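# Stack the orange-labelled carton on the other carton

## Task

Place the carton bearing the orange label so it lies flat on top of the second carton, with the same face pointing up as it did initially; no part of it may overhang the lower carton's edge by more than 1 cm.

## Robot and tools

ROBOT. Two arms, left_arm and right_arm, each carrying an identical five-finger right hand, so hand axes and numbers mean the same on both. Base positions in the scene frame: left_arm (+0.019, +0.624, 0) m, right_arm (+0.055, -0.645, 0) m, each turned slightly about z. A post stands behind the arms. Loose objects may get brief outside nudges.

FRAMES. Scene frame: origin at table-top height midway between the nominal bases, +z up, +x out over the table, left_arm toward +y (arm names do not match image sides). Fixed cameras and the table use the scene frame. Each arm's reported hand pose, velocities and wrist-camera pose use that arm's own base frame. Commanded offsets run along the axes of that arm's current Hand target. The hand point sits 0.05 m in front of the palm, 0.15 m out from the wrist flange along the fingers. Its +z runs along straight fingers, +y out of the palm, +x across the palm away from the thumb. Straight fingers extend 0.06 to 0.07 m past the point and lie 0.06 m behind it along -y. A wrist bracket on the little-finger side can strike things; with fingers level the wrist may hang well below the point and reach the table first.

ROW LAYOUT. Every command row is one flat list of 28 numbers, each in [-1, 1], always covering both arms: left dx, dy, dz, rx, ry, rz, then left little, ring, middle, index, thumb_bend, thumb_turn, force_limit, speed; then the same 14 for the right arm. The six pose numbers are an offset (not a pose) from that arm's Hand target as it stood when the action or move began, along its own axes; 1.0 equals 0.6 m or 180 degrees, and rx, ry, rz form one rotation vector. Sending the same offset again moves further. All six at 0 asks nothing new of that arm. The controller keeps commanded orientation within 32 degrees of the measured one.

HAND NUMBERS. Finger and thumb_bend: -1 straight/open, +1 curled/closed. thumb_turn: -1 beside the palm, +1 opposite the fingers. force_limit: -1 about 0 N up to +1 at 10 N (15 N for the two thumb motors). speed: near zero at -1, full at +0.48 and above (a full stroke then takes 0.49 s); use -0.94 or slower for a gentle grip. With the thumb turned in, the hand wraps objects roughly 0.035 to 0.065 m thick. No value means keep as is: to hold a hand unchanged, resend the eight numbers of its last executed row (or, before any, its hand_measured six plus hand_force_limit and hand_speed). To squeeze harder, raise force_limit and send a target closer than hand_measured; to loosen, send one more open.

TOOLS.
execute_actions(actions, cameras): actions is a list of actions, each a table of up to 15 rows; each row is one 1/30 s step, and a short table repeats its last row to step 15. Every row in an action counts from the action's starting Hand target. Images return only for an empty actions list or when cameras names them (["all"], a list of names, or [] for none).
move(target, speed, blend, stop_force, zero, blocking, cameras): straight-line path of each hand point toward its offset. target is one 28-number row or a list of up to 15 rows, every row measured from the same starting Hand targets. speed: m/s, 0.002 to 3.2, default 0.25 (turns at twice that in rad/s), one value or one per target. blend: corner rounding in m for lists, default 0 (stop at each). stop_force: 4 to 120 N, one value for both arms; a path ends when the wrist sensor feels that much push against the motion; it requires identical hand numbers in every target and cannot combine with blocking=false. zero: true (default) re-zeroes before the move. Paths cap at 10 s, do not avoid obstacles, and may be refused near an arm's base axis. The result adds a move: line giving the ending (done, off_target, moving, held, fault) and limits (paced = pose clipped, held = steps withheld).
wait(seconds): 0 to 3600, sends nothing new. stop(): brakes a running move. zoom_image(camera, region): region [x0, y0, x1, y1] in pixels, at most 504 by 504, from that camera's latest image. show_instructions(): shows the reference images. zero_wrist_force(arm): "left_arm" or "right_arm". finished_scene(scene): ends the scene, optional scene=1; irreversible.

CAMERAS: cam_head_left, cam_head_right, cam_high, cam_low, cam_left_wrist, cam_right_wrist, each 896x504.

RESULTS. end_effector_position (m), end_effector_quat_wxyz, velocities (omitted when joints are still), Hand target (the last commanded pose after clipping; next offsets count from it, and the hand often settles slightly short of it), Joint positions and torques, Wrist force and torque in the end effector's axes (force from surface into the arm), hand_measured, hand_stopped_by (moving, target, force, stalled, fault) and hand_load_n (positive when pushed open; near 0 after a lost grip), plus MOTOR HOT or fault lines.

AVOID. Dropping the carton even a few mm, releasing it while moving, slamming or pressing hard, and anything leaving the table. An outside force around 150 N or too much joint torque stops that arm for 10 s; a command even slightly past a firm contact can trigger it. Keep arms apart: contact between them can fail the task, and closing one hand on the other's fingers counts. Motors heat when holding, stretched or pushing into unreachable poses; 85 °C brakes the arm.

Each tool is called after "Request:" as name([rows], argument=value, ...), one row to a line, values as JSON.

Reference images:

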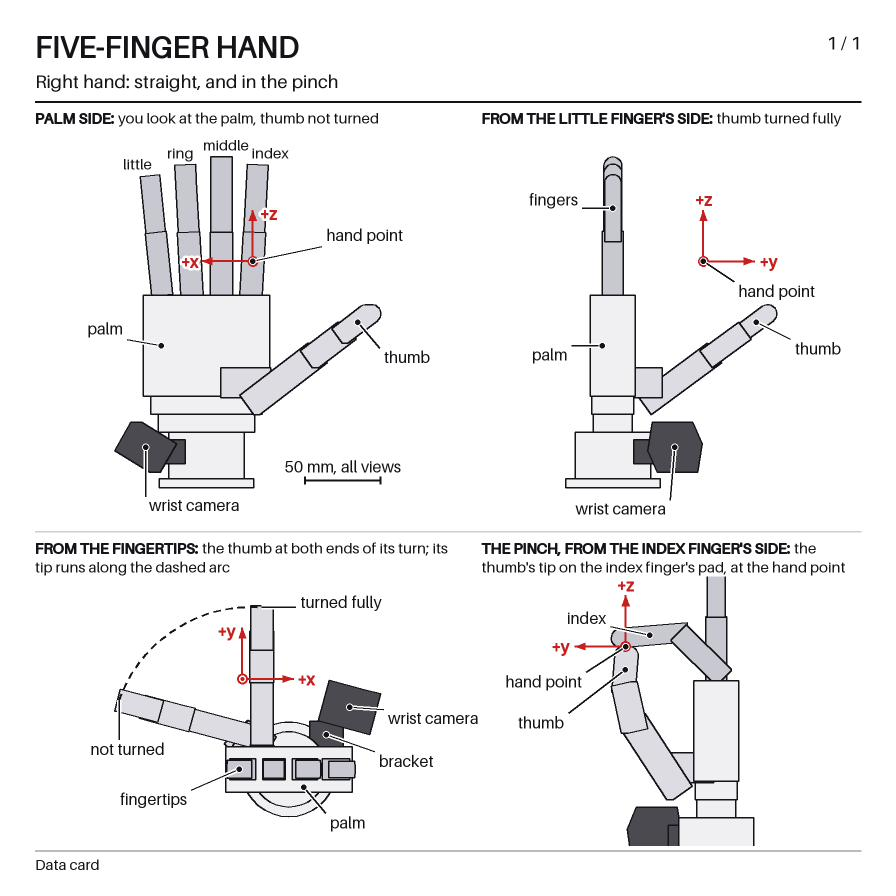

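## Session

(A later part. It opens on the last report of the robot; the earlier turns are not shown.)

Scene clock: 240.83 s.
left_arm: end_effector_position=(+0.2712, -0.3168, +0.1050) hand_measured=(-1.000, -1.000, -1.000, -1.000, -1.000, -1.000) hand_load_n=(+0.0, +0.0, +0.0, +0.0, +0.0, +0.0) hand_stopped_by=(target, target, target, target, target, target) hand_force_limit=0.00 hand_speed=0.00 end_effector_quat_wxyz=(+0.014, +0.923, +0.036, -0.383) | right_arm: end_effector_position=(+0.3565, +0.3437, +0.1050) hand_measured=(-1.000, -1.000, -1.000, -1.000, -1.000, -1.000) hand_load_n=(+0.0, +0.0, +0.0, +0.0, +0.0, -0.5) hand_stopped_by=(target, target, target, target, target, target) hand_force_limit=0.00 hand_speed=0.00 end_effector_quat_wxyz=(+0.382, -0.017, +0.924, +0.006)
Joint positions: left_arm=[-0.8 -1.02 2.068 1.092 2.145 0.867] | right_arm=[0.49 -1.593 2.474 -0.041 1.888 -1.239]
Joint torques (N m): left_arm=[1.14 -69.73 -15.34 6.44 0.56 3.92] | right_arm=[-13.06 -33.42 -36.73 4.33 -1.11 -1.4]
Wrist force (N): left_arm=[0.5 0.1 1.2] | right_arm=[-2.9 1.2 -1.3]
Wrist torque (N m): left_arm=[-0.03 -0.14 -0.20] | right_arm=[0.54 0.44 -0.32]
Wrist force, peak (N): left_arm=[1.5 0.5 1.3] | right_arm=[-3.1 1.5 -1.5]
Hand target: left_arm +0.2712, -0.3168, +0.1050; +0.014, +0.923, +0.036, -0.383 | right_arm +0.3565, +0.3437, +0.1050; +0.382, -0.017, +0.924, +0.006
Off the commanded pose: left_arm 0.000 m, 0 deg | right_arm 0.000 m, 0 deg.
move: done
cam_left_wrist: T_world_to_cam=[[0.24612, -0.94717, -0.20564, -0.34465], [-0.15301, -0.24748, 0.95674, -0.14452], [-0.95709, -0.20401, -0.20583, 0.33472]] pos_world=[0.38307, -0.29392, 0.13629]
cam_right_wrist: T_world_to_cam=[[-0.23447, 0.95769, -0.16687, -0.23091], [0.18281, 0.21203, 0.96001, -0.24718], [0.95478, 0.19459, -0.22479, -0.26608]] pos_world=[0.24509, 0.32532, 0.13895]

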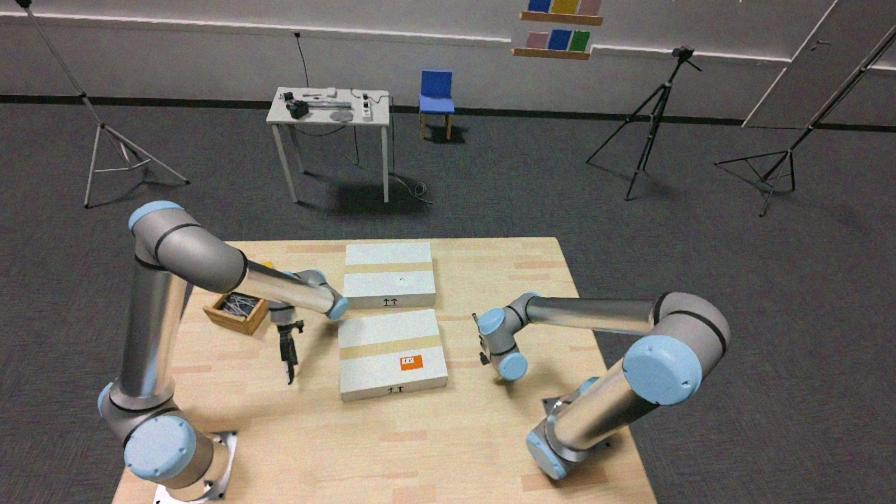

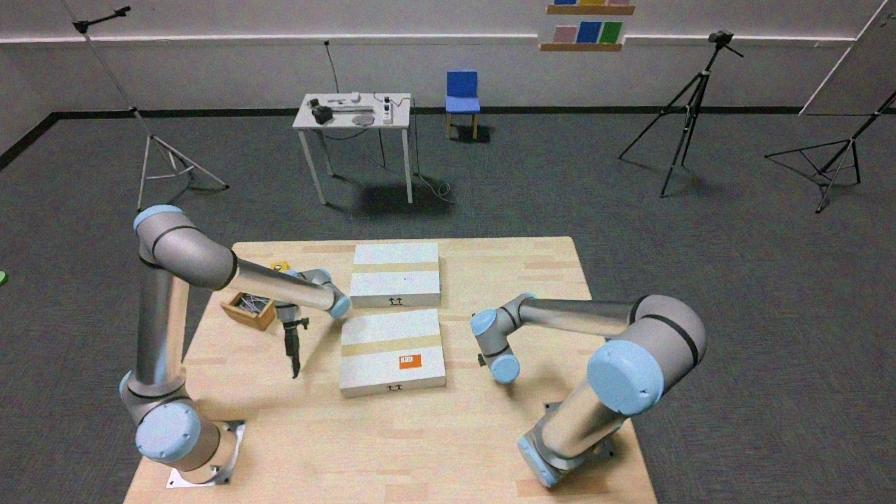

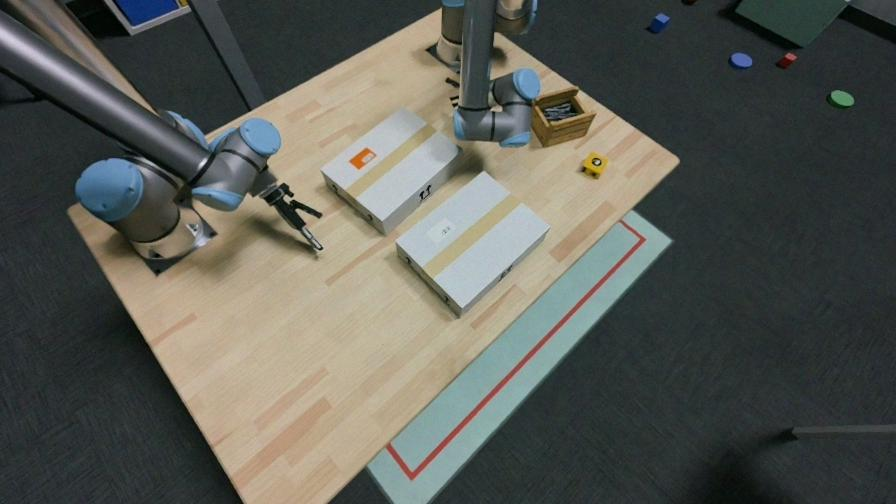

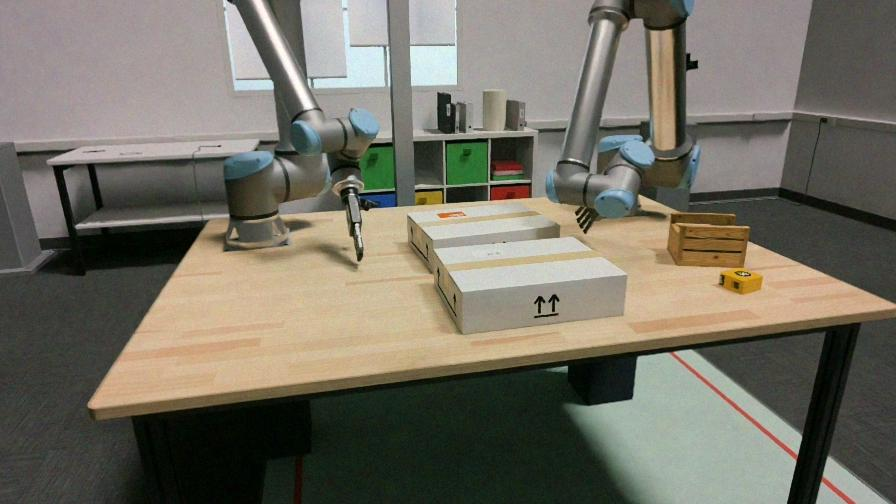

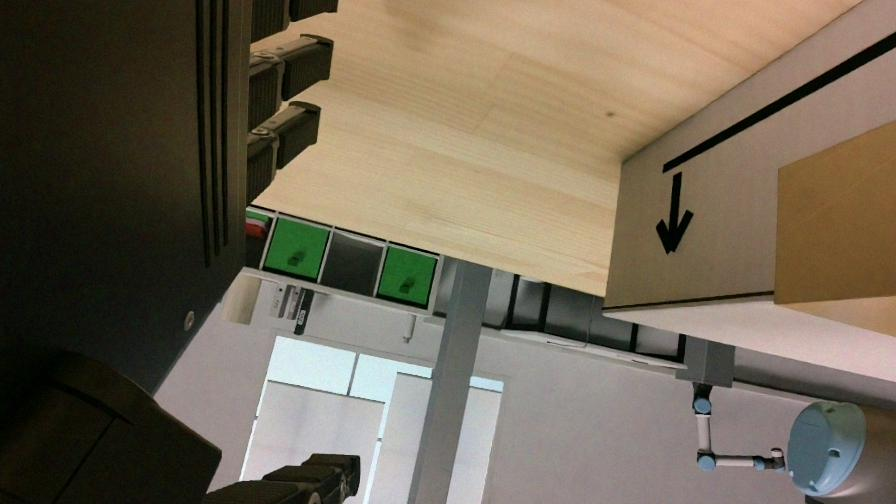

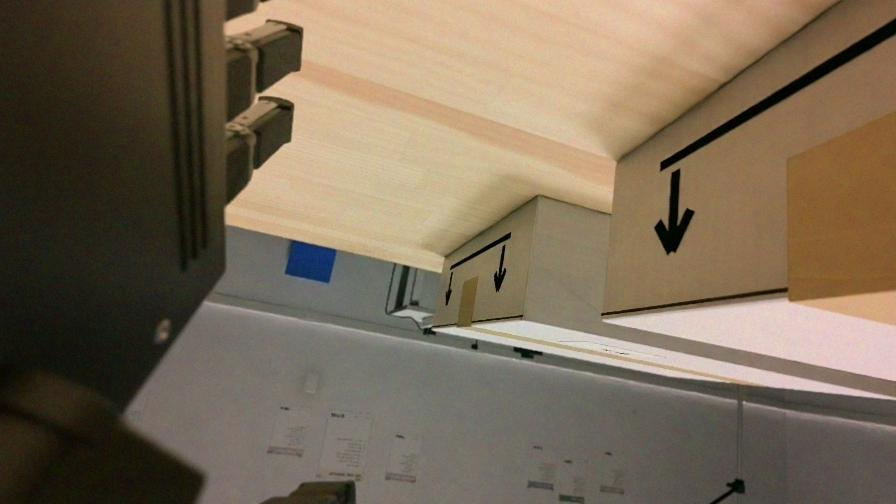

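Request:
move(target=[0,0.0667,0,0,0,0, -1,-1,-1,-1,-1,-1, 0,0, 0,0.0667,0,0,0,0, -1,-1,-1,-1,-1,-1, 0,0], speed=0.04, stop_force=8)

Request:
move(target=[0,0.0833,0,0,0,0, -1,-1,-1,-1,-1,-1, 0,0, 0,0.0833,0,0,0,0, -1,-1,-1,-1,-1,-1, 0,0], speed=0.008, stop_force=6, cameras=["all"])

Request:
zoom_image(camera="cam_low", region=[340, 140, 620, 280])

Request:
zoom_image(camera="cam_head_left", region=[280, 260, 520, 420])

Scene clock: 250.23 s.
left_arm: end_effector_position=(+0.2743, -0.3567, +0.1050) hand_measured=(-1.000, -1.000, -1.000, -1.000, -1.000, -1.000) hand_load_n=(+0.0, +0.0, +0.0, +0.0, +0.0, -0.5) hand_stopped_by=(target, target, target, target, target, target) hand_force_limit=0.00 hand_speed=0.00 end_effector_quat_wxyz=(+0.014, +0.923, +0.036, -0.383) | right_arm: end_effector_position=(+0.3551, +0.3837, +0.1049) hand_measured=(-1.000, -1.000, -1.000, -1.000, -1.000, -1.000) hand_load_n=(+0.0, +0.0, +0.0, +0.0, +0.0, +0.0) hand_stopped_by=(target, target, target, target, target, target) hand_force_limit=0.00 hand_speed=0.00 end_effector_quat_wxyz=(+0.382, -0.017, +0.924, +0.006)
Joint positions: left_arm=[-0.848 -1.001 2.019 1.096 2.17 0.817] | right_arm=[0.614 -1.516 2.404 -0.013 1.969 -1.139]
Joint torques (N m): left_arm=[12.85 -70.95 -5.9 4.06 -1.28 3.14] | right_arm=[-10.81 -36.88 -18.99 -0.5 -2.03 -1.47]
Wrist force (N): left_arm=[0.7 0.1 0.7] | right_arm=[-2.4 1.7 -0.8]
Wrist torque (N m): left_arm=[-0.02 -0.18 0.10] | right_arm=[0.56 0.27 -0.41]
Wrist force, peak (N): left_arm=[1.1 0.1 1.7] | right_arm=[-3.0 1.6 -1.1]
Hand target: left_arm +0.2743, -0.3567, +0.1050; +0.014, +0.923, +0.036, -0.383 | right_arm +0.3551, +0.3837, +0.1049; +0.382, -0.017, +0.924, +0.006
Off the commanded pose: left_arm 0.000 m, 0 deg | right_arm 0.000 m, 0 deg.
move: done

Scene clock: 257.73 s.
left_arm: end_effector_position=(+0.2781, -0.4065, +0.1049) hand_measured=(-1.000, -1.000, -1.000, -1.000, -1.000, -1.000) hand_load_n=(+0.0, +0.0, +0.0, +0.0, -0.5, +0.0) hand_stopped_by=(target, target, target, target, target, target) hand_force_limit=0.00 hand_speed=0.00 end_effector_quat_wxyz=(+0.014, +0.923, +0.036, -0.383) | right_arm: end_effector_position=(+0.3533, +0.4336, +0.1048) hand_measured=(-1.000, -1.000, -1.000, -1.000, -1.000, -1.000) hand_load_n=(+0.0, +0.0, +0.0, +0.0, +0.0, -0.5) hand_stopped_by=(target, target, target, target, target, target) hand_force_limit=0.00 hand_speed=0.00 end_effector_quat_wxyz=(+0.382, -0.017, +0.924, +0.006)
Joint positions: left_arm=[-0.901 -0.974 1.951 1.103 2.197 0.761] | right_arm=[0.736 -1.429 2.314 0.034 2.045 -1.034]
Joint torques (N m): left_arm=[11.2 -67.63 -6.9 4.49 0.14 2.68] | right_arm=[-10.21 -45.12 -18.17 -0.32 -1.66 -0.73]
Wrist force (N): left_arm=[0.5 0.1 1.1] | right_arm=[-2.4 1.4 -1.2]
Wrist torque (N m): left_arm=[-0.05 -0.18 0.12] | right_arm=[0.60 0.21 -0.48]
Wrist force, peak (N): left_arm=[0.7 0.9 1.5] | right_arm=[-2.5 2.0 -1.6]
Hand target: left_arm +0.2781, -0.4065, +0.1049; +0.014, +0.923, +0.036, -0.383 | right_arm +0.3534, +0.4336, +0.1048; +0.382, -0.017, +0.924, +0.006
Off the commanded pose: left_arm 0.000 m, 0 deg | right_arm 0.000 m, 0 deg.
move: done
cam_left_wrist: T_world_to_cam=[[0.24621, -0.94715, -0.20562, -0.43145], [-0.15299, -0.24747, 0.95674, -0.16559], [-0.95707, -0.2041, -0.20583, 0.32294]] pos_world=[0.38997, -0.38372, 0.13619]
cam_right_wrist: T_world_to_cam=[[-0.23447, 0.95769, -0.16687, -0.31779], [0.18281, 0.21203, 0.96001, -0.26546], [0.95478, 0.19459, -0.22479, -0.28056]] pos_world=[0.24189, 0.41523, 0.13875]

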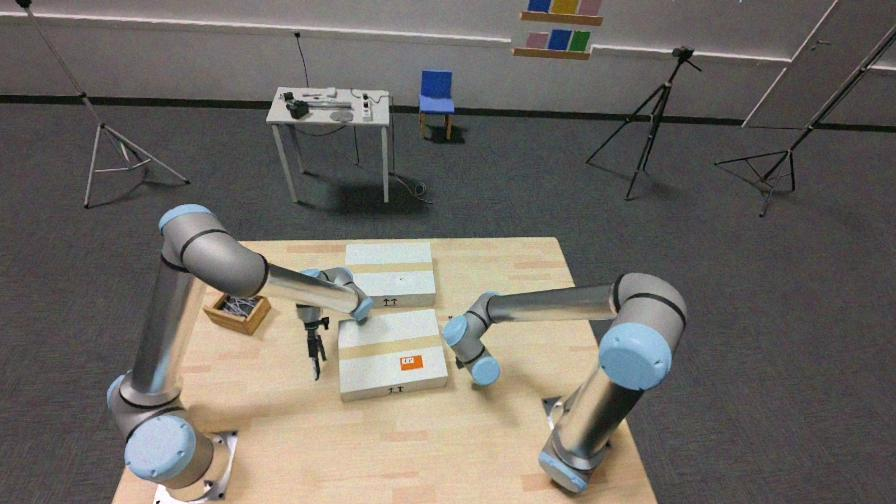

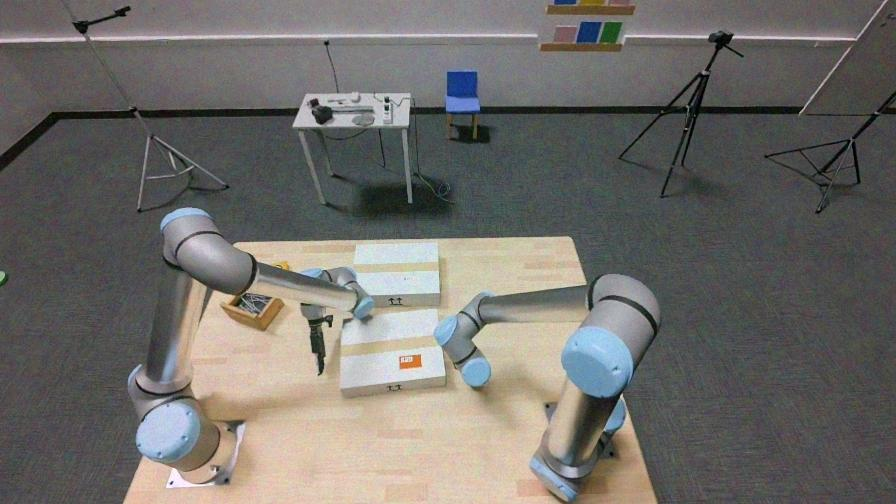

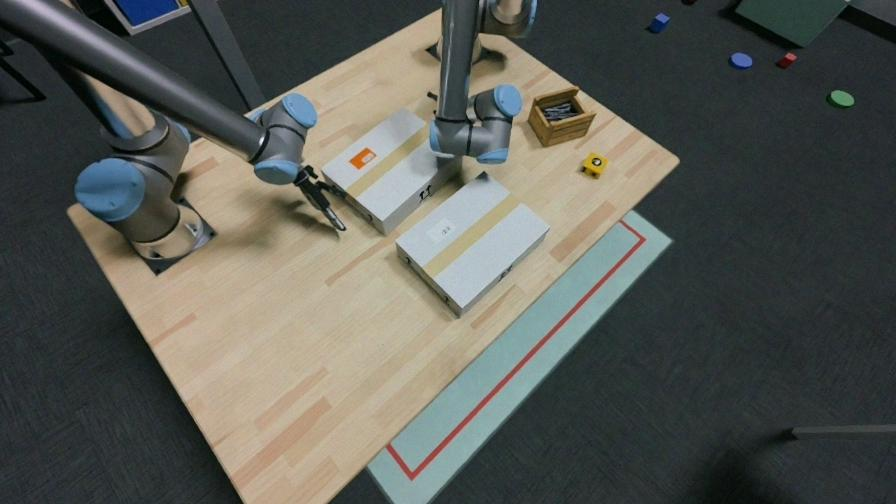

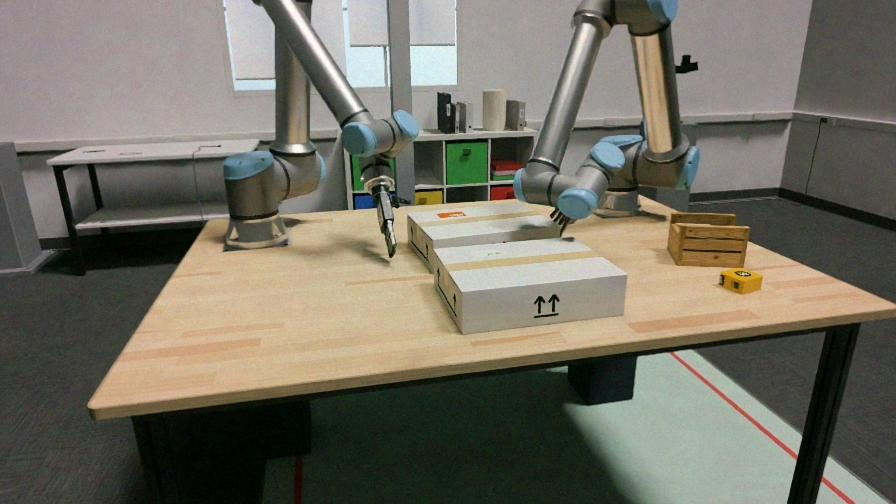

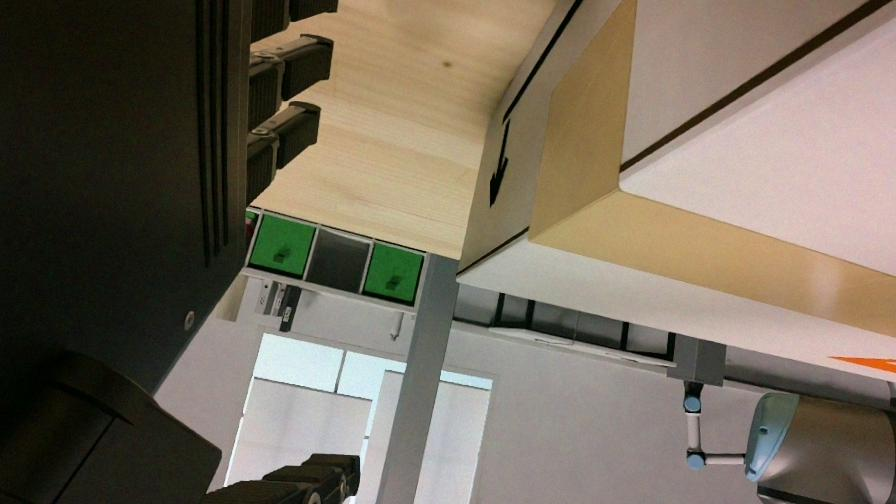

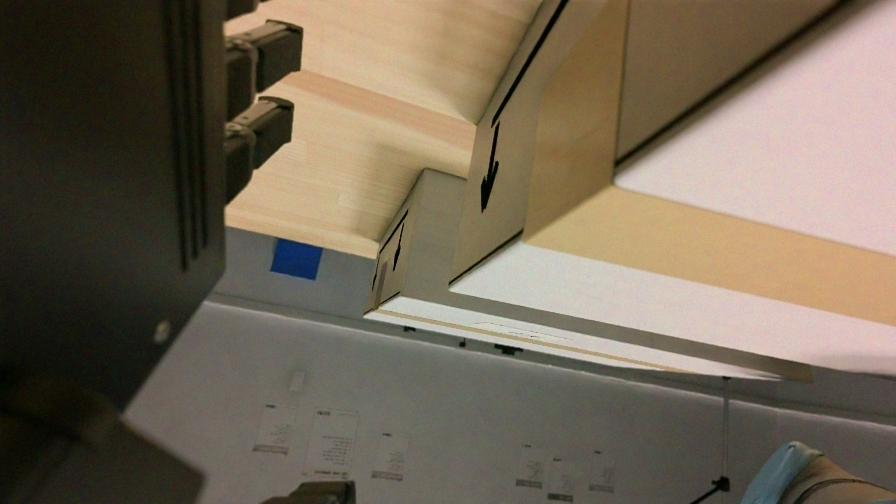

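Scaled by 1.800 from the camera's image (finer frame: 1280x720).

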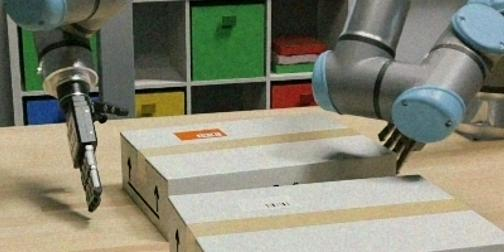

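Scaled by 2.100 from the camera's image (finer frame: 1280x720).

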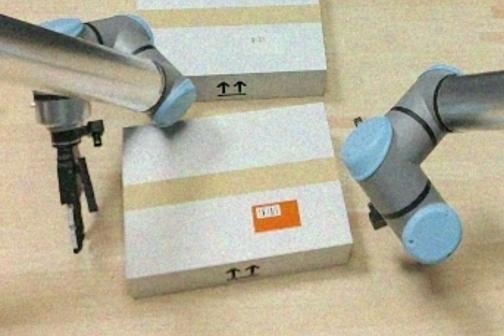

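Request:
move(target=[0,0.0917,0,0,0,0, -1,-1,-1,-1,-1,-1, 0,0, 0,0.0917,0,0,0,0, -1,-1,-1,-1,-1,-1, 0,0], speed=0.03, stop_force=8)

Request:
move(target=[0,0.0833,0,0,0,0, -1,-1,-1,-1,-1,-1, 0,0, 0,0.0833,0,0,0,0, -1,-1,-1,-1,-1,-1, 0,0], speed=0.008, stop_force=6, cameras=["all"])

Request:
zoom_image(camera="cam_low", region=[340, 140, 620, 280])

Request:
zoom_image(camera="cam_head_left", region=[280, 260, 520, 420])

Scene clock: 265.30 s.
left_arm: end_effector_position=(+0.2823, -0.4614, +0.1049) hand_measured=(-1.000, -1.000, -1.000, -1.000, -1.000, -1.000) hand_load_n=(+0.0, +0.0, +0.0, +0.0, +0.0, +0.0) hand_stopped_by=(target, target, target, target, target, target) hand_force_limit=0.00 hand_speed=0.00 end_effector_quat_wxyz=(+0.014, +0.923, +0.036, -0.383) | right_arm: end_effector_position=(+0.3514, +0.4886, +0.1047) hand_measured=(-1.000, -1.000, -1.000, -1.000, -1.000, -1.000) hand_load_n=(+0.0, +0.0, +0.0, +0.0, +0.0, +0.0) hand_stopped_by=(target, target, target, target, target, target) hand_force_limit=0.00 hand_speed=0.00 end_effector_quat_wxyz=(+0.382, -0.017, +0.924, +0.006)
Joint positions: left_arm=[-0.953 -0.939 1.87 1.117 2.221 0.705] | right_arm=[0.841 -1.341 2.211 0.096 2.107 -0.936]
Joint torques (N m): left_arm=[11.72 -78 -9.56 3.05 -0.93 2.58] | right_arm=[-12.25 -51.55 -18.3 -0.12 -1.63 -1.51]
Wrist force (N): left_arm=[1.2 1.0 1.1] | right_arm=[-2.7 1.0 -1.1]
Wrist torque (N m): left_arm=[0.06 -0.27 0.21] | right_arm=[0.52 0.23 -0.52]
Wrist force, peak (N): left_arm=[1.1 1.1 1.5] | right_arm=[-2.8 1.7 -1.6]
Hand target: left_arm +0.2823, -0.4614, +0.1049; +0.014, +0.923, +0.036, -0.383 | right_arm +0.3514, +0.4886, +0.1047; +0.382, -0.017, +0.924, +0.006
Off the commanded pose: left_arm 0.000 m, 0 deg | right_arm 0.000 m, 0 deg.
move: done

Scene clock: 268.17 s.
left_arm: end_effector_position=(+0.2834, -0.4757, +0.1049) hand_measured=(-1.000, -1.000, -1.000, -1.000, -1.000, -1.000) hand_load_n=(+0.0, +0.0, +0.0, +0.0, +0.0, +0.0) hand_stopped_by=(target, target, target, target, target, target) hand_force_limit=0.00 hand_speed=0.00 end_effector_quat_wxyz=(+0.014, +0.923, +0.036, -0.383) | right_arm: end_effector_position=(+0.3509, +0.5032, +0.1047) hand_measured=(-1.000, -1.000, -1.000, -1.000, -1.000, -1.000) hand_load_n=(+0.0, +0.0, +0.0, +0.0, +0.0, +0.0) hand_stopped_by=(target, target, target, target, target, target) hand_force_limit=0.00 hand_speed=0.00 end_effector_quat_wxyz=(+0.382, -0.017, +0.924, +0.006)
Joint positions: left_arm=[-0.965 -0.929 1.847 1.122 2.227 0.691] | right_arm=[0.865 -1.318 2.183 0.113 2.121 -0.913]
Joint torques (N m): left_arm=[12.13 -80.67 -8.57 3.06 0.79 2.89] | right_arm=[-9.91 -54.8 -21.78 -0.83 -3.27 -1.27]
Wrist force (N): left_arm=[0.9 0.3 1.3] | right_arm=[-3.7 -6.4 0.6]
Wrist torque (N m): left_arm=[0.00 -0.23 0.15] | right_arm=[0.18 0.16 -1.02]
Wrist force, peak (N): left_arm=[2.4 -12.7 -2.5] | right_arm=[-5.9 -13.3 -2.3]
Hand target: left_arm +0.2834, -0.4757, +0.1049; +0.014, +0.923, +0.036, -0.383 (not the last commanded pose) | right_arm +0.3509, +0.5032, +0.1047; +0.382, -0.017, +0.924, +0.006 (not the last commanded pose)
Off the commanded pose: left_arm 0.036 m, 0 deg | right_arm 0.035 m, 0 deg.
move: contact (left_arm, right_arm)
cam_left_wrist: T_world_to_cam=[[0.24621, -0.94715, -0.20562, -0.49821], [-0.15299, -0.24747, 0.95674, -0.18188], [-0.95707, -0.2041, -0.20583, 0.31391]] pos_world=[0.39527, -0.45282, 0.13619]
cam_right_wrist: T_world_to_cam=[[-0.23449, 0.95768, -0.16696, -0.385], [0.18279, 0.21212, 0.96, -0.27972], [0.95478, 0.19459, -0.22479, -0.29183]] pos_world=[0.23949, 0.48483, 0.13865]

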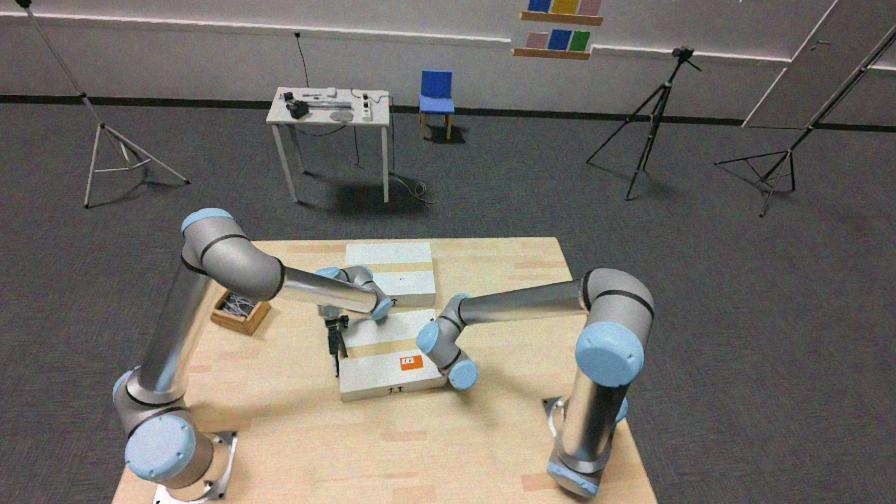

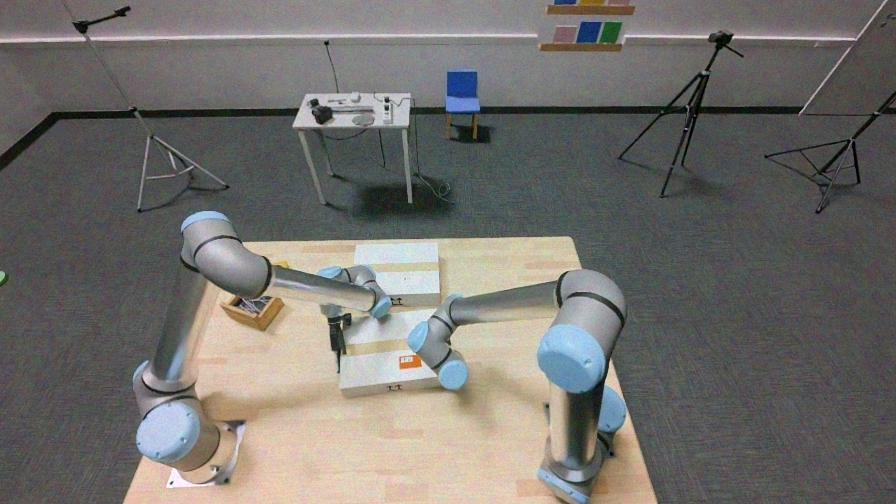

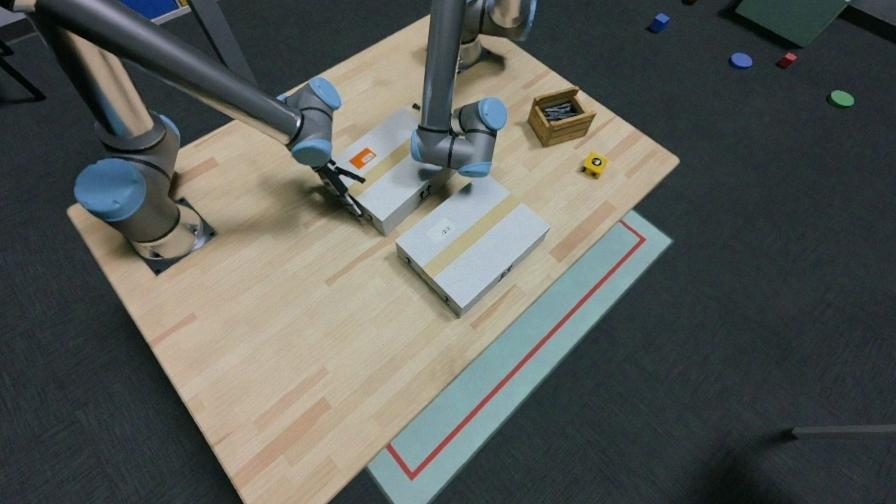

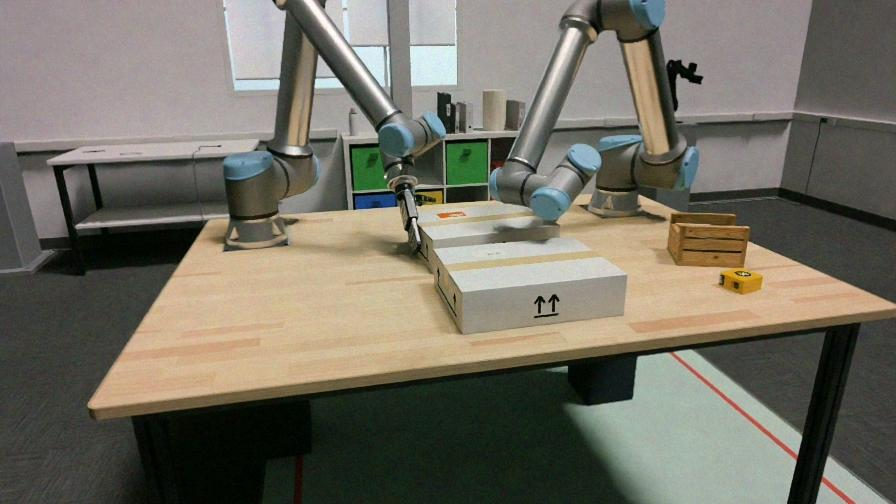

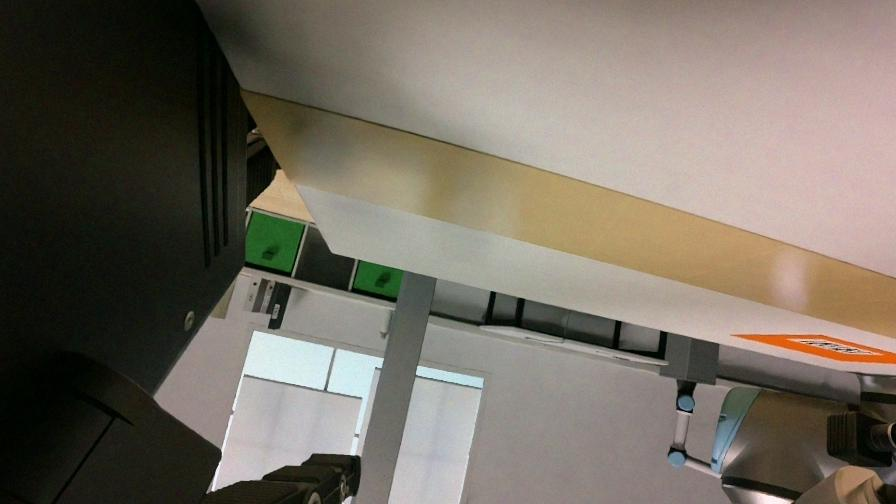

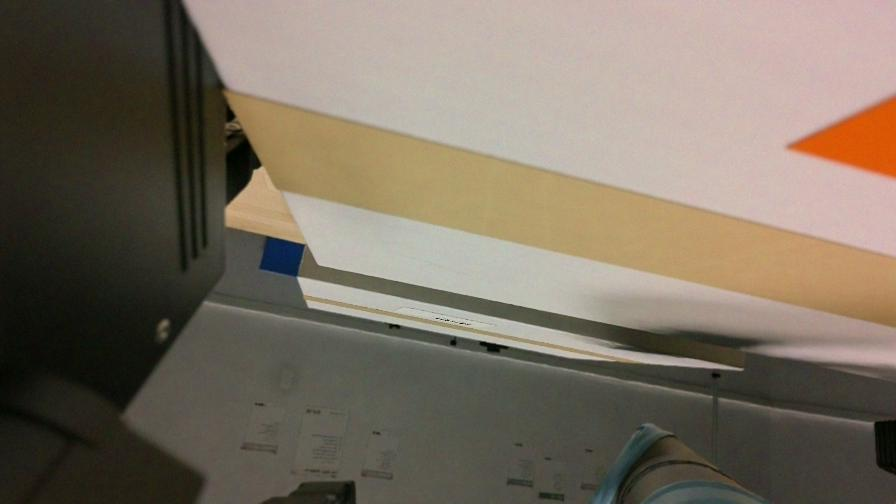

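Scaled by 1.800 from the camera's image (finer frame: 1280x720).

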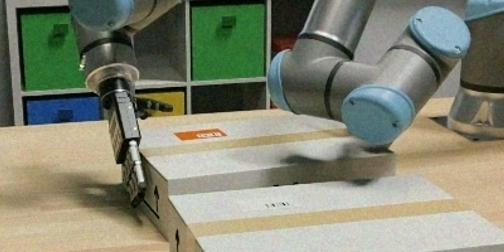

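Scaled by 2.100 from the camera's image (finer frame: 1280x720).

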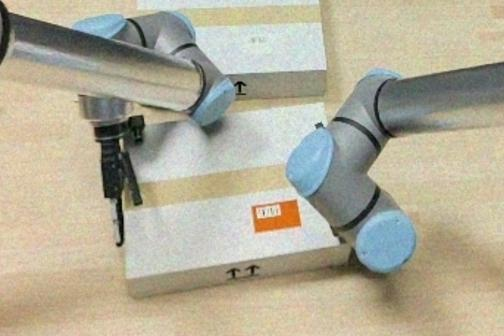

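Request:
move(target=[0,0.03,0,0,0,0, -1,-1,-1,-1,-1,-1, 0,0, 0,0.03,0,0,0,0, -1,-1,-1,-1,-1,-1, 0,0], speed=0.004, stop_force=20, zero=false)

Scene clock: 272.67 s.
left_arm: end_effector_position=(+0.2834, -0.4760, +0.1048) hand_measured=(-1.000, -1.000, -1.000, -1.000, -1.000, -1.000) hand_load_n=(+0.0, +0.0, +0.0, +0.0, +0.0, +0.0) hand_stopped_by=(target, target, target, target, target, target) hand_force_limit=0.00 hand_speed=0.00 end_effector_quat_wxyz=(+0.014, +0.923, +0.036, -0.383) | right_arm: end_effector_position=(+0.3508, +0.5037, +0.1046) hand_measured=(-1.000, -1.000, -1.000, -1.000, -1.000, -1.000) hand_load_n=(+0.0, +0.0, +0.0, +0.0, +0.0, +0.0) hand_stopped_by=(target, target, target, target, target, target) hand_force_limit=0.00 hand_speed=0.00 end_effector_quat_wxyz=(+0.382, -0.017, +0.924, +0.006)
Joint positions: left_arm=[-0.965 -0.929 1.846 1.122 2.227 0.691] | right_arm=[0.866 -1.318 2.183 0.114 2.121 -0.912]
Joint torques (N m): left_arm=[1.67 -78.75 -16.92 -0.48 3.77 3.43] | right_arm=[-5.94 -52.46 -28.91 -4.14 -6.03 -0.73]
Wrist force (N): left_arm=[2.1 -16.5 -3.3] | right_arm=[-5.8 -19.1 -7.0]
Wrist torque (N m): left_arm=[-0.27 -0.04 -0.75] | right_arm=[0.13 0.64 -1.86]
Wrist force, peak (N): left_arm=[4.1 -27.1 -4.1] | right_arm=[-7.0 -23.8 -8.2]
Hand target: left_arm +0.2834, -0.4760, +0.1048; +0.014, +0.923, +0.036, -0.383 (not the last commanded pose) | right_arm +0.3508, +0.5037, +0.1046; +0.382, -0.017, +0.924, +0.006 (not the last commanded pose)
Off the commanded pose: left_arm 0.018 m, 0 deg | right_arm 0.018 m, 0 deg.
move: contact (left_arm, right_arm)

Request:
move(target=[-0.0059,0,-0.0059,0,0,0, -1,-1,-1,-1,-1,-1, 0,0, -0.0059,0,-0.0059,0,0,0, -1,-1,-1,-1,-1,-1, 0,0], speed=0.005)

Scene clock: 280.30 s.
left_arm: end_effector_position=(+0.2834, -0.4760, +0.1099) hand_measured=(-1.000, -1.000, -1.000, -1.000, -1.000, -1.000) hand_load_n=(+0.0, +0.0, +0.0, +0.0, +0.0, +0.0) hand_stopped_by=(target, target, target, target, target, target) hand_force_limit=0.00 hand_speed=0.00 end_effector_quat_wxyz=(+0.014, +0.923, +0.036, -0.383) | right_arm: end_effector_position=(+0.3508, +0.5037, +0.1097) hand_measured=(-1.000, -1.000, -1.000, -1.000, -1.000, -1.000) hand_load_n=(+0.0, +0.0, +0.0, +0.0, +0.0, +0.0) hand_stopped_by=(target, target, target, target, target, target) hand_force_limit=0.00 hand_speed=0.00 end_effector_quat_wxyz=(+0.382, -0.017, +0.924, +0.006)
Joint positions: left_arm=[-0.965 -0.936 1.846 1.13 2.227 0.691] | right_arm=[0.866 -1.325 2.18 0.125 2.121 -0.912]
Joint torques (N m): left_arm=[3.95 -73.04 -39.59 4.22 3.65 3.13] | right_arm=[1 -47.53 -41.91 1.48 0.85 0.06]
Wrist force (N): left_arm=[2.6 -9.9 2.8] | right_arm=[-0.5 -7.9 0.0]
Wrist torque (N m): left_arm=[-0.34 -0.37 -0.36] | right_arm=[0.24 0.04 -0.94]
Wrist force, peak (N): left_arm=[2.0 -17.0 -3.1] | right_arm=[-5.6 -19.6 -7.1]
Hand target: left_arm +0.2834, -0.4760, +0.1099; +0.014, +0.923, +0.036, -0.383 | right_arm +0.3508, +0.5037, +0.1096; +0.382, -0.017, +0.924, +0.006
Off the commanded pose: left_arm 0.000 m, 0 deg | right_arm 0.000 m, 0 deg.
move: done

Request:
move(target=[0,-0.0083,0,-0.0222,0,0, -1,-1,-1,-1,-1,-1, 0,0, 0,-0.0083,0,-0.0222,0,0, -1,-1,-1,-1,-1,-1, 0,0], speed=0.03)

Request:
move(target=[0,0.03,0,0,0,0, -1,-1,-1,-1,-1,-1, 0,0, 0,0.03,0,0,0,0, -1,-1,-1,-1,-1,-1, 0,0], speed=0.004, stop_force=16)

Request:
move(target=[-0.0059,0,-0.0059,0,0,0, -1,-1,-1,-1,-1,-1, 0,0, -0.0059,0,-0.0059,0,0,0, -1,-1,-1,-1,-1,-1, 0,0], speed=0.005)

Scene clock: 317.73 s.
left_arm: end_effector_position=(+0.2830, -0.4709, +0.1099) hand_measured=(-1.000, -1.000, -1.000, -1.000, -1.000, -1.000) hand_load_n=(+0.0, +0.0, +0.0, +0.0, +0.0, +0.0) hand_stopped_by=(target, target, target, target, target, target) hand_force_limit=0.00 hand_speed=0.00 end_effector_quat_wxyz=(+0.046, +0.922, +0.049, -0.381) | right_arm: end_effector_position=(+0.3510, +0.4986, +0.1096) hand_measured=(-1.000, -1.000, -1.000, -1.000, -1.000, -1.000) hand_load_n=(+0.5, +0.0, +0.0, +0.0, -0.5, +0.0) hand_stopped_by=(target, target, target, target, target, target) hand_force_limit=0.00 hand_speed=0.00 end_effector_quat_wxyz=(+0.382, -0.030, +0.923, +0.038)
Joint positions: left_arm=[-0.95 -0.957 1.88 1.058 2.265 0.665] | right_arm=[0.821 -1.366 2.227 0.051 2.038 -0.977]
Joint torques (N m): left_arm=[-5.93 -62.38 -29.8 6.1 -0.88 1.18] | right_arm=[9.58 -33.15 -37 4.62 4.01 1.48]
Wrist force (N): left_arm=[0.6 0.8 1.4] | right_arm=[-0.9 1.2 -1.2]
Wrist torque (N m): left_arm=[0.02 -0.19 0.15] | right_arm=[0.55 -0.05 -0.15]
Wrist force, peak (N): left_arm=[1.4 -11.6 0.8] | right_arm=[-3.1 -8.6 -1.9]
Hand target: left_arm +0.2830, -0.4710, +0.1099; +0.046, +0.922, +0.049, -0.381 | right_arm +0.3510, +0.4987, +0.1097; +0.382, -0.030, +0.923, +0.038
Off the commanded pose: left_arm 0.000 m, 0 deg | right_arm 0.000 m, 0 deg.
move: done

Scene clock: 320.57 s.
left_arm: end_effector_position=(+0.2839, -0.4778, +0.1102) hand_measured=(-1.000, -1.000, -1.000, -1.000, -1.000, -1.000) hand_load_n=(+0.0, +0.5, +0.0, +0.0, +0.0, +0.0) hand_stopped_by=(target, target, target, target, target, target) hand_force_limit=0.00 hand_speed=0.00 end_effector_quat_wxyz=(+0.046, +0.922, +0.049, -0.381) | right_arm: end_effector_position=(+0.3504, +0.5056, +0.1100) hand_measured=(-1.000, -1.000, -1.000, -1.000, -1.000, -1.000) hand_load_n=(+0.0, +0.0, +0.0, +0.0, +0.0, +0.0) hand_stopped_by=(target, target, target, target, target, target) hand_force_limit=0.00 hand_speed=0.00 end_effector_quat_wxyz=(+0.382, -0.030, +0.923, +0.038)
Joint positions: left_arm=[-0.955 -0.952 1.869 1.061 2.267 0.658] | right_arm=[0.834 -1.356 2.214 0.059 2.046 -0.966]
Joint torques (N m): left_arm=[3.54 -76.61 -16.31 0.52 2.81 2.69] | right_arm=[-8.06 -50.47 -25.11 -2.74 -5.5 -0.96]
Wrist force (N): left_arm=[2.3 -15.2 -4.6] | right_arm=[-4.4 -14.4 -4.1]
Wrist torque (N m): left_arm=[0.02 0.03 -0.60] | right_arm=[0.39 0.17 -1.41]
Wrist force, peak (N): left_arm=[3.1 -19.4 -4.1] | right_arm=[-5.5 -17.8 -5.1]
Hand target: left_arm +0.2839, -0.4778, +0.1102; +0.046, +0.922, +0.049, -0.381 (not the last commanded pose) | right_arm +0.3504, +0.5056, +0.1100; +0.382, -0.030, +0.923, +0.038 (not the last commanded pose)
Off the commanded pose: left_arm 0.011 m, 0 deg | right_arm 0.011 m, 0 deg.
move: contact (left_arm, right_arm)

Scene clock: 321.80 s.
left_arm: end_effector_position=(+0.2838, -0.4776, +0.1152) hand_measured=(-1.000, -1.000, -1.000, -1.000, -1.000, -1.000) hand_load_n=(+0.0, +0.0, +0.0, +0.0, +0.0, +0.0) hand_stopped_by=(target, target, target, target, target, target) hand_force_limit=0.00 hand_speed=0.00 end_effector_quat_wxyz=(+0.046, +0.922, +0.049, -0.381) | right_arm: end_effector_position=(+0.3504, +0.5054, +0.1150) hand_measured=(-1.000, -1.000, -1.000, -1.000, -1.000, -1.000) hand_load_n=(+0.0, +0.5, +0.0, +0.0, +0.0, +0.0) hand_stopped_by=(target, target, target, target, target, target) hand_force_limit=0.00 hand_speed=0.00 end_effector_quat_wxyz=(+0.382, -0.030, +0.923, +0.038)
Joint positions: left_arm=[-0.955 -0.959 1.868 1.068 2.266 0.659] | right_arm=[0.833 -1.364 2.211 0.07 2.046 -0.966]
Joint torques (N m): left_arm=[11.48 -72.46 -36.18 5.17 1.38 4.1] | right_arm=[-10.36 -43.53 -41.39 1.05 -3.73 -1.72]
Wrist force (N): left_arm=[1.8 -3.8 1.8] | right_arm=[0.5 -7.6 -0.4]
Wrist torque (N m): left_arm=[-0.08 -0.29 -0.07] | right_arm=[0.39 -0.11 -0.83]
Wrist force, peak (N): left_arm=[3.1 -15.5 -4.4] | right_arm=[-4.8 -14.4 -4.1]
Hand target: left_arm +0.2838, -0.4776, +0.1152; +0.046, +0.922, +0.049, -0.381 | right_arm +0.3504, +0.5054, +0.1150; +0.382, -0.030, +0.923, +0.038
Off the commanded pose: left_arm 0.000 m, 0 deg | right_arm 0.000 m, 0 deg.
move: done

Request:
move([
  [0,-0.0333,0,0.0222,0,0, -1,-1,-1,-1,-1,-1, 0,0, 0,-0.0333,0,0.0222,0,0, -1,-1,-1,-1,-1,-1, 0,0],
  [-0.02,-0.27,-0.02,0.0222,0,0, -1,-1,-1,-1,-1,-1, 0,0, -0.02,-0.27,-0.02,0.0222,0,0, -1,-1,-1,-1,-1,-1, 0,0],
  [-0.22,-0.338,-0.22,0.0222,0,0, -1,-1,-1,-1,-1,-1, 0,0, -0.22,-0.338,-0.22,0.0222,0,0, -1,-1,-1,-1,-1,-1, 0,0],
], speed=[0.05,0.15,0.25], blend=[0.01,0.05,0])

Scene clock: 366.63 s.
left_arm: end_effector_position=(+0.2576, -0.2677, +0.2918) hand_measured=(-1.000, -1.000, -1.000, -1.000, -1.000, -1.000) hand_load_n=(+0.0, +0.0, +0.0, +0.0, -0.5, -0.5) hand_stopped_by=(target, target, target, target, target, target) hand_force_limit=0.00 hand_speed=0.00 end_effector_quat_wxyz=(+0.014, +0.923, +0.036, -0.383) | right_arm: end_effector_position=(+0.3682, +0.2947, +0.2918) hand_measured=(-1.000, -1.000, -1.000, -1.000, -1.000, -1.000) hand_load_n=(+0.0, +0.0, +0.0, +0.0, +0.0, +0.0) hand_stopped_by=(target, target, target, target, target, target) hand_force_limit=0.00 hand_speed=0.00 end_effector_quat_wxyz=(+0.382, -0.017, +0.924, +0.006)
Joint positions: left_arm=[-0.747 -1.33 2.067 1.431 2.116 0.918] | right_arm=[0.282 -1.956 2.325 0.433 1.746 -1.396]
Joint torques (N m): left_arm=[-7.31 -55.97 -14.34 6.03 2.46 -3.86] | right_arm=[-2.73 -15.56 -42.89 4.12 3.03 1.16]
Wrist force (N): left_arm=[0.9 0.3 1.4] | right_arm=[-1.1 0.6 -1.4]
Wrist torque (N m): left_arm=[-0.03 -0.25 -0.08] | right_arm=[0.35 0.02 -0.30]
Wrist force, peak (N): left_arm=[2.0 -4.6 2.1] | right_arm=[0.0 -8.4 -1.0]
Hand target: left_arm +0.2576, -0.2677, +0.2919; +0.014, +0.923, +0.036, -0.383 | right_arm +0.3681, +0.2947, +0.2919; +0.382, -0.017, +0.924, +0.006
Off the commanded pose: left_arm 0.000 m, 0 deg | right_arm 0.000 m, 0 deg.
move: done


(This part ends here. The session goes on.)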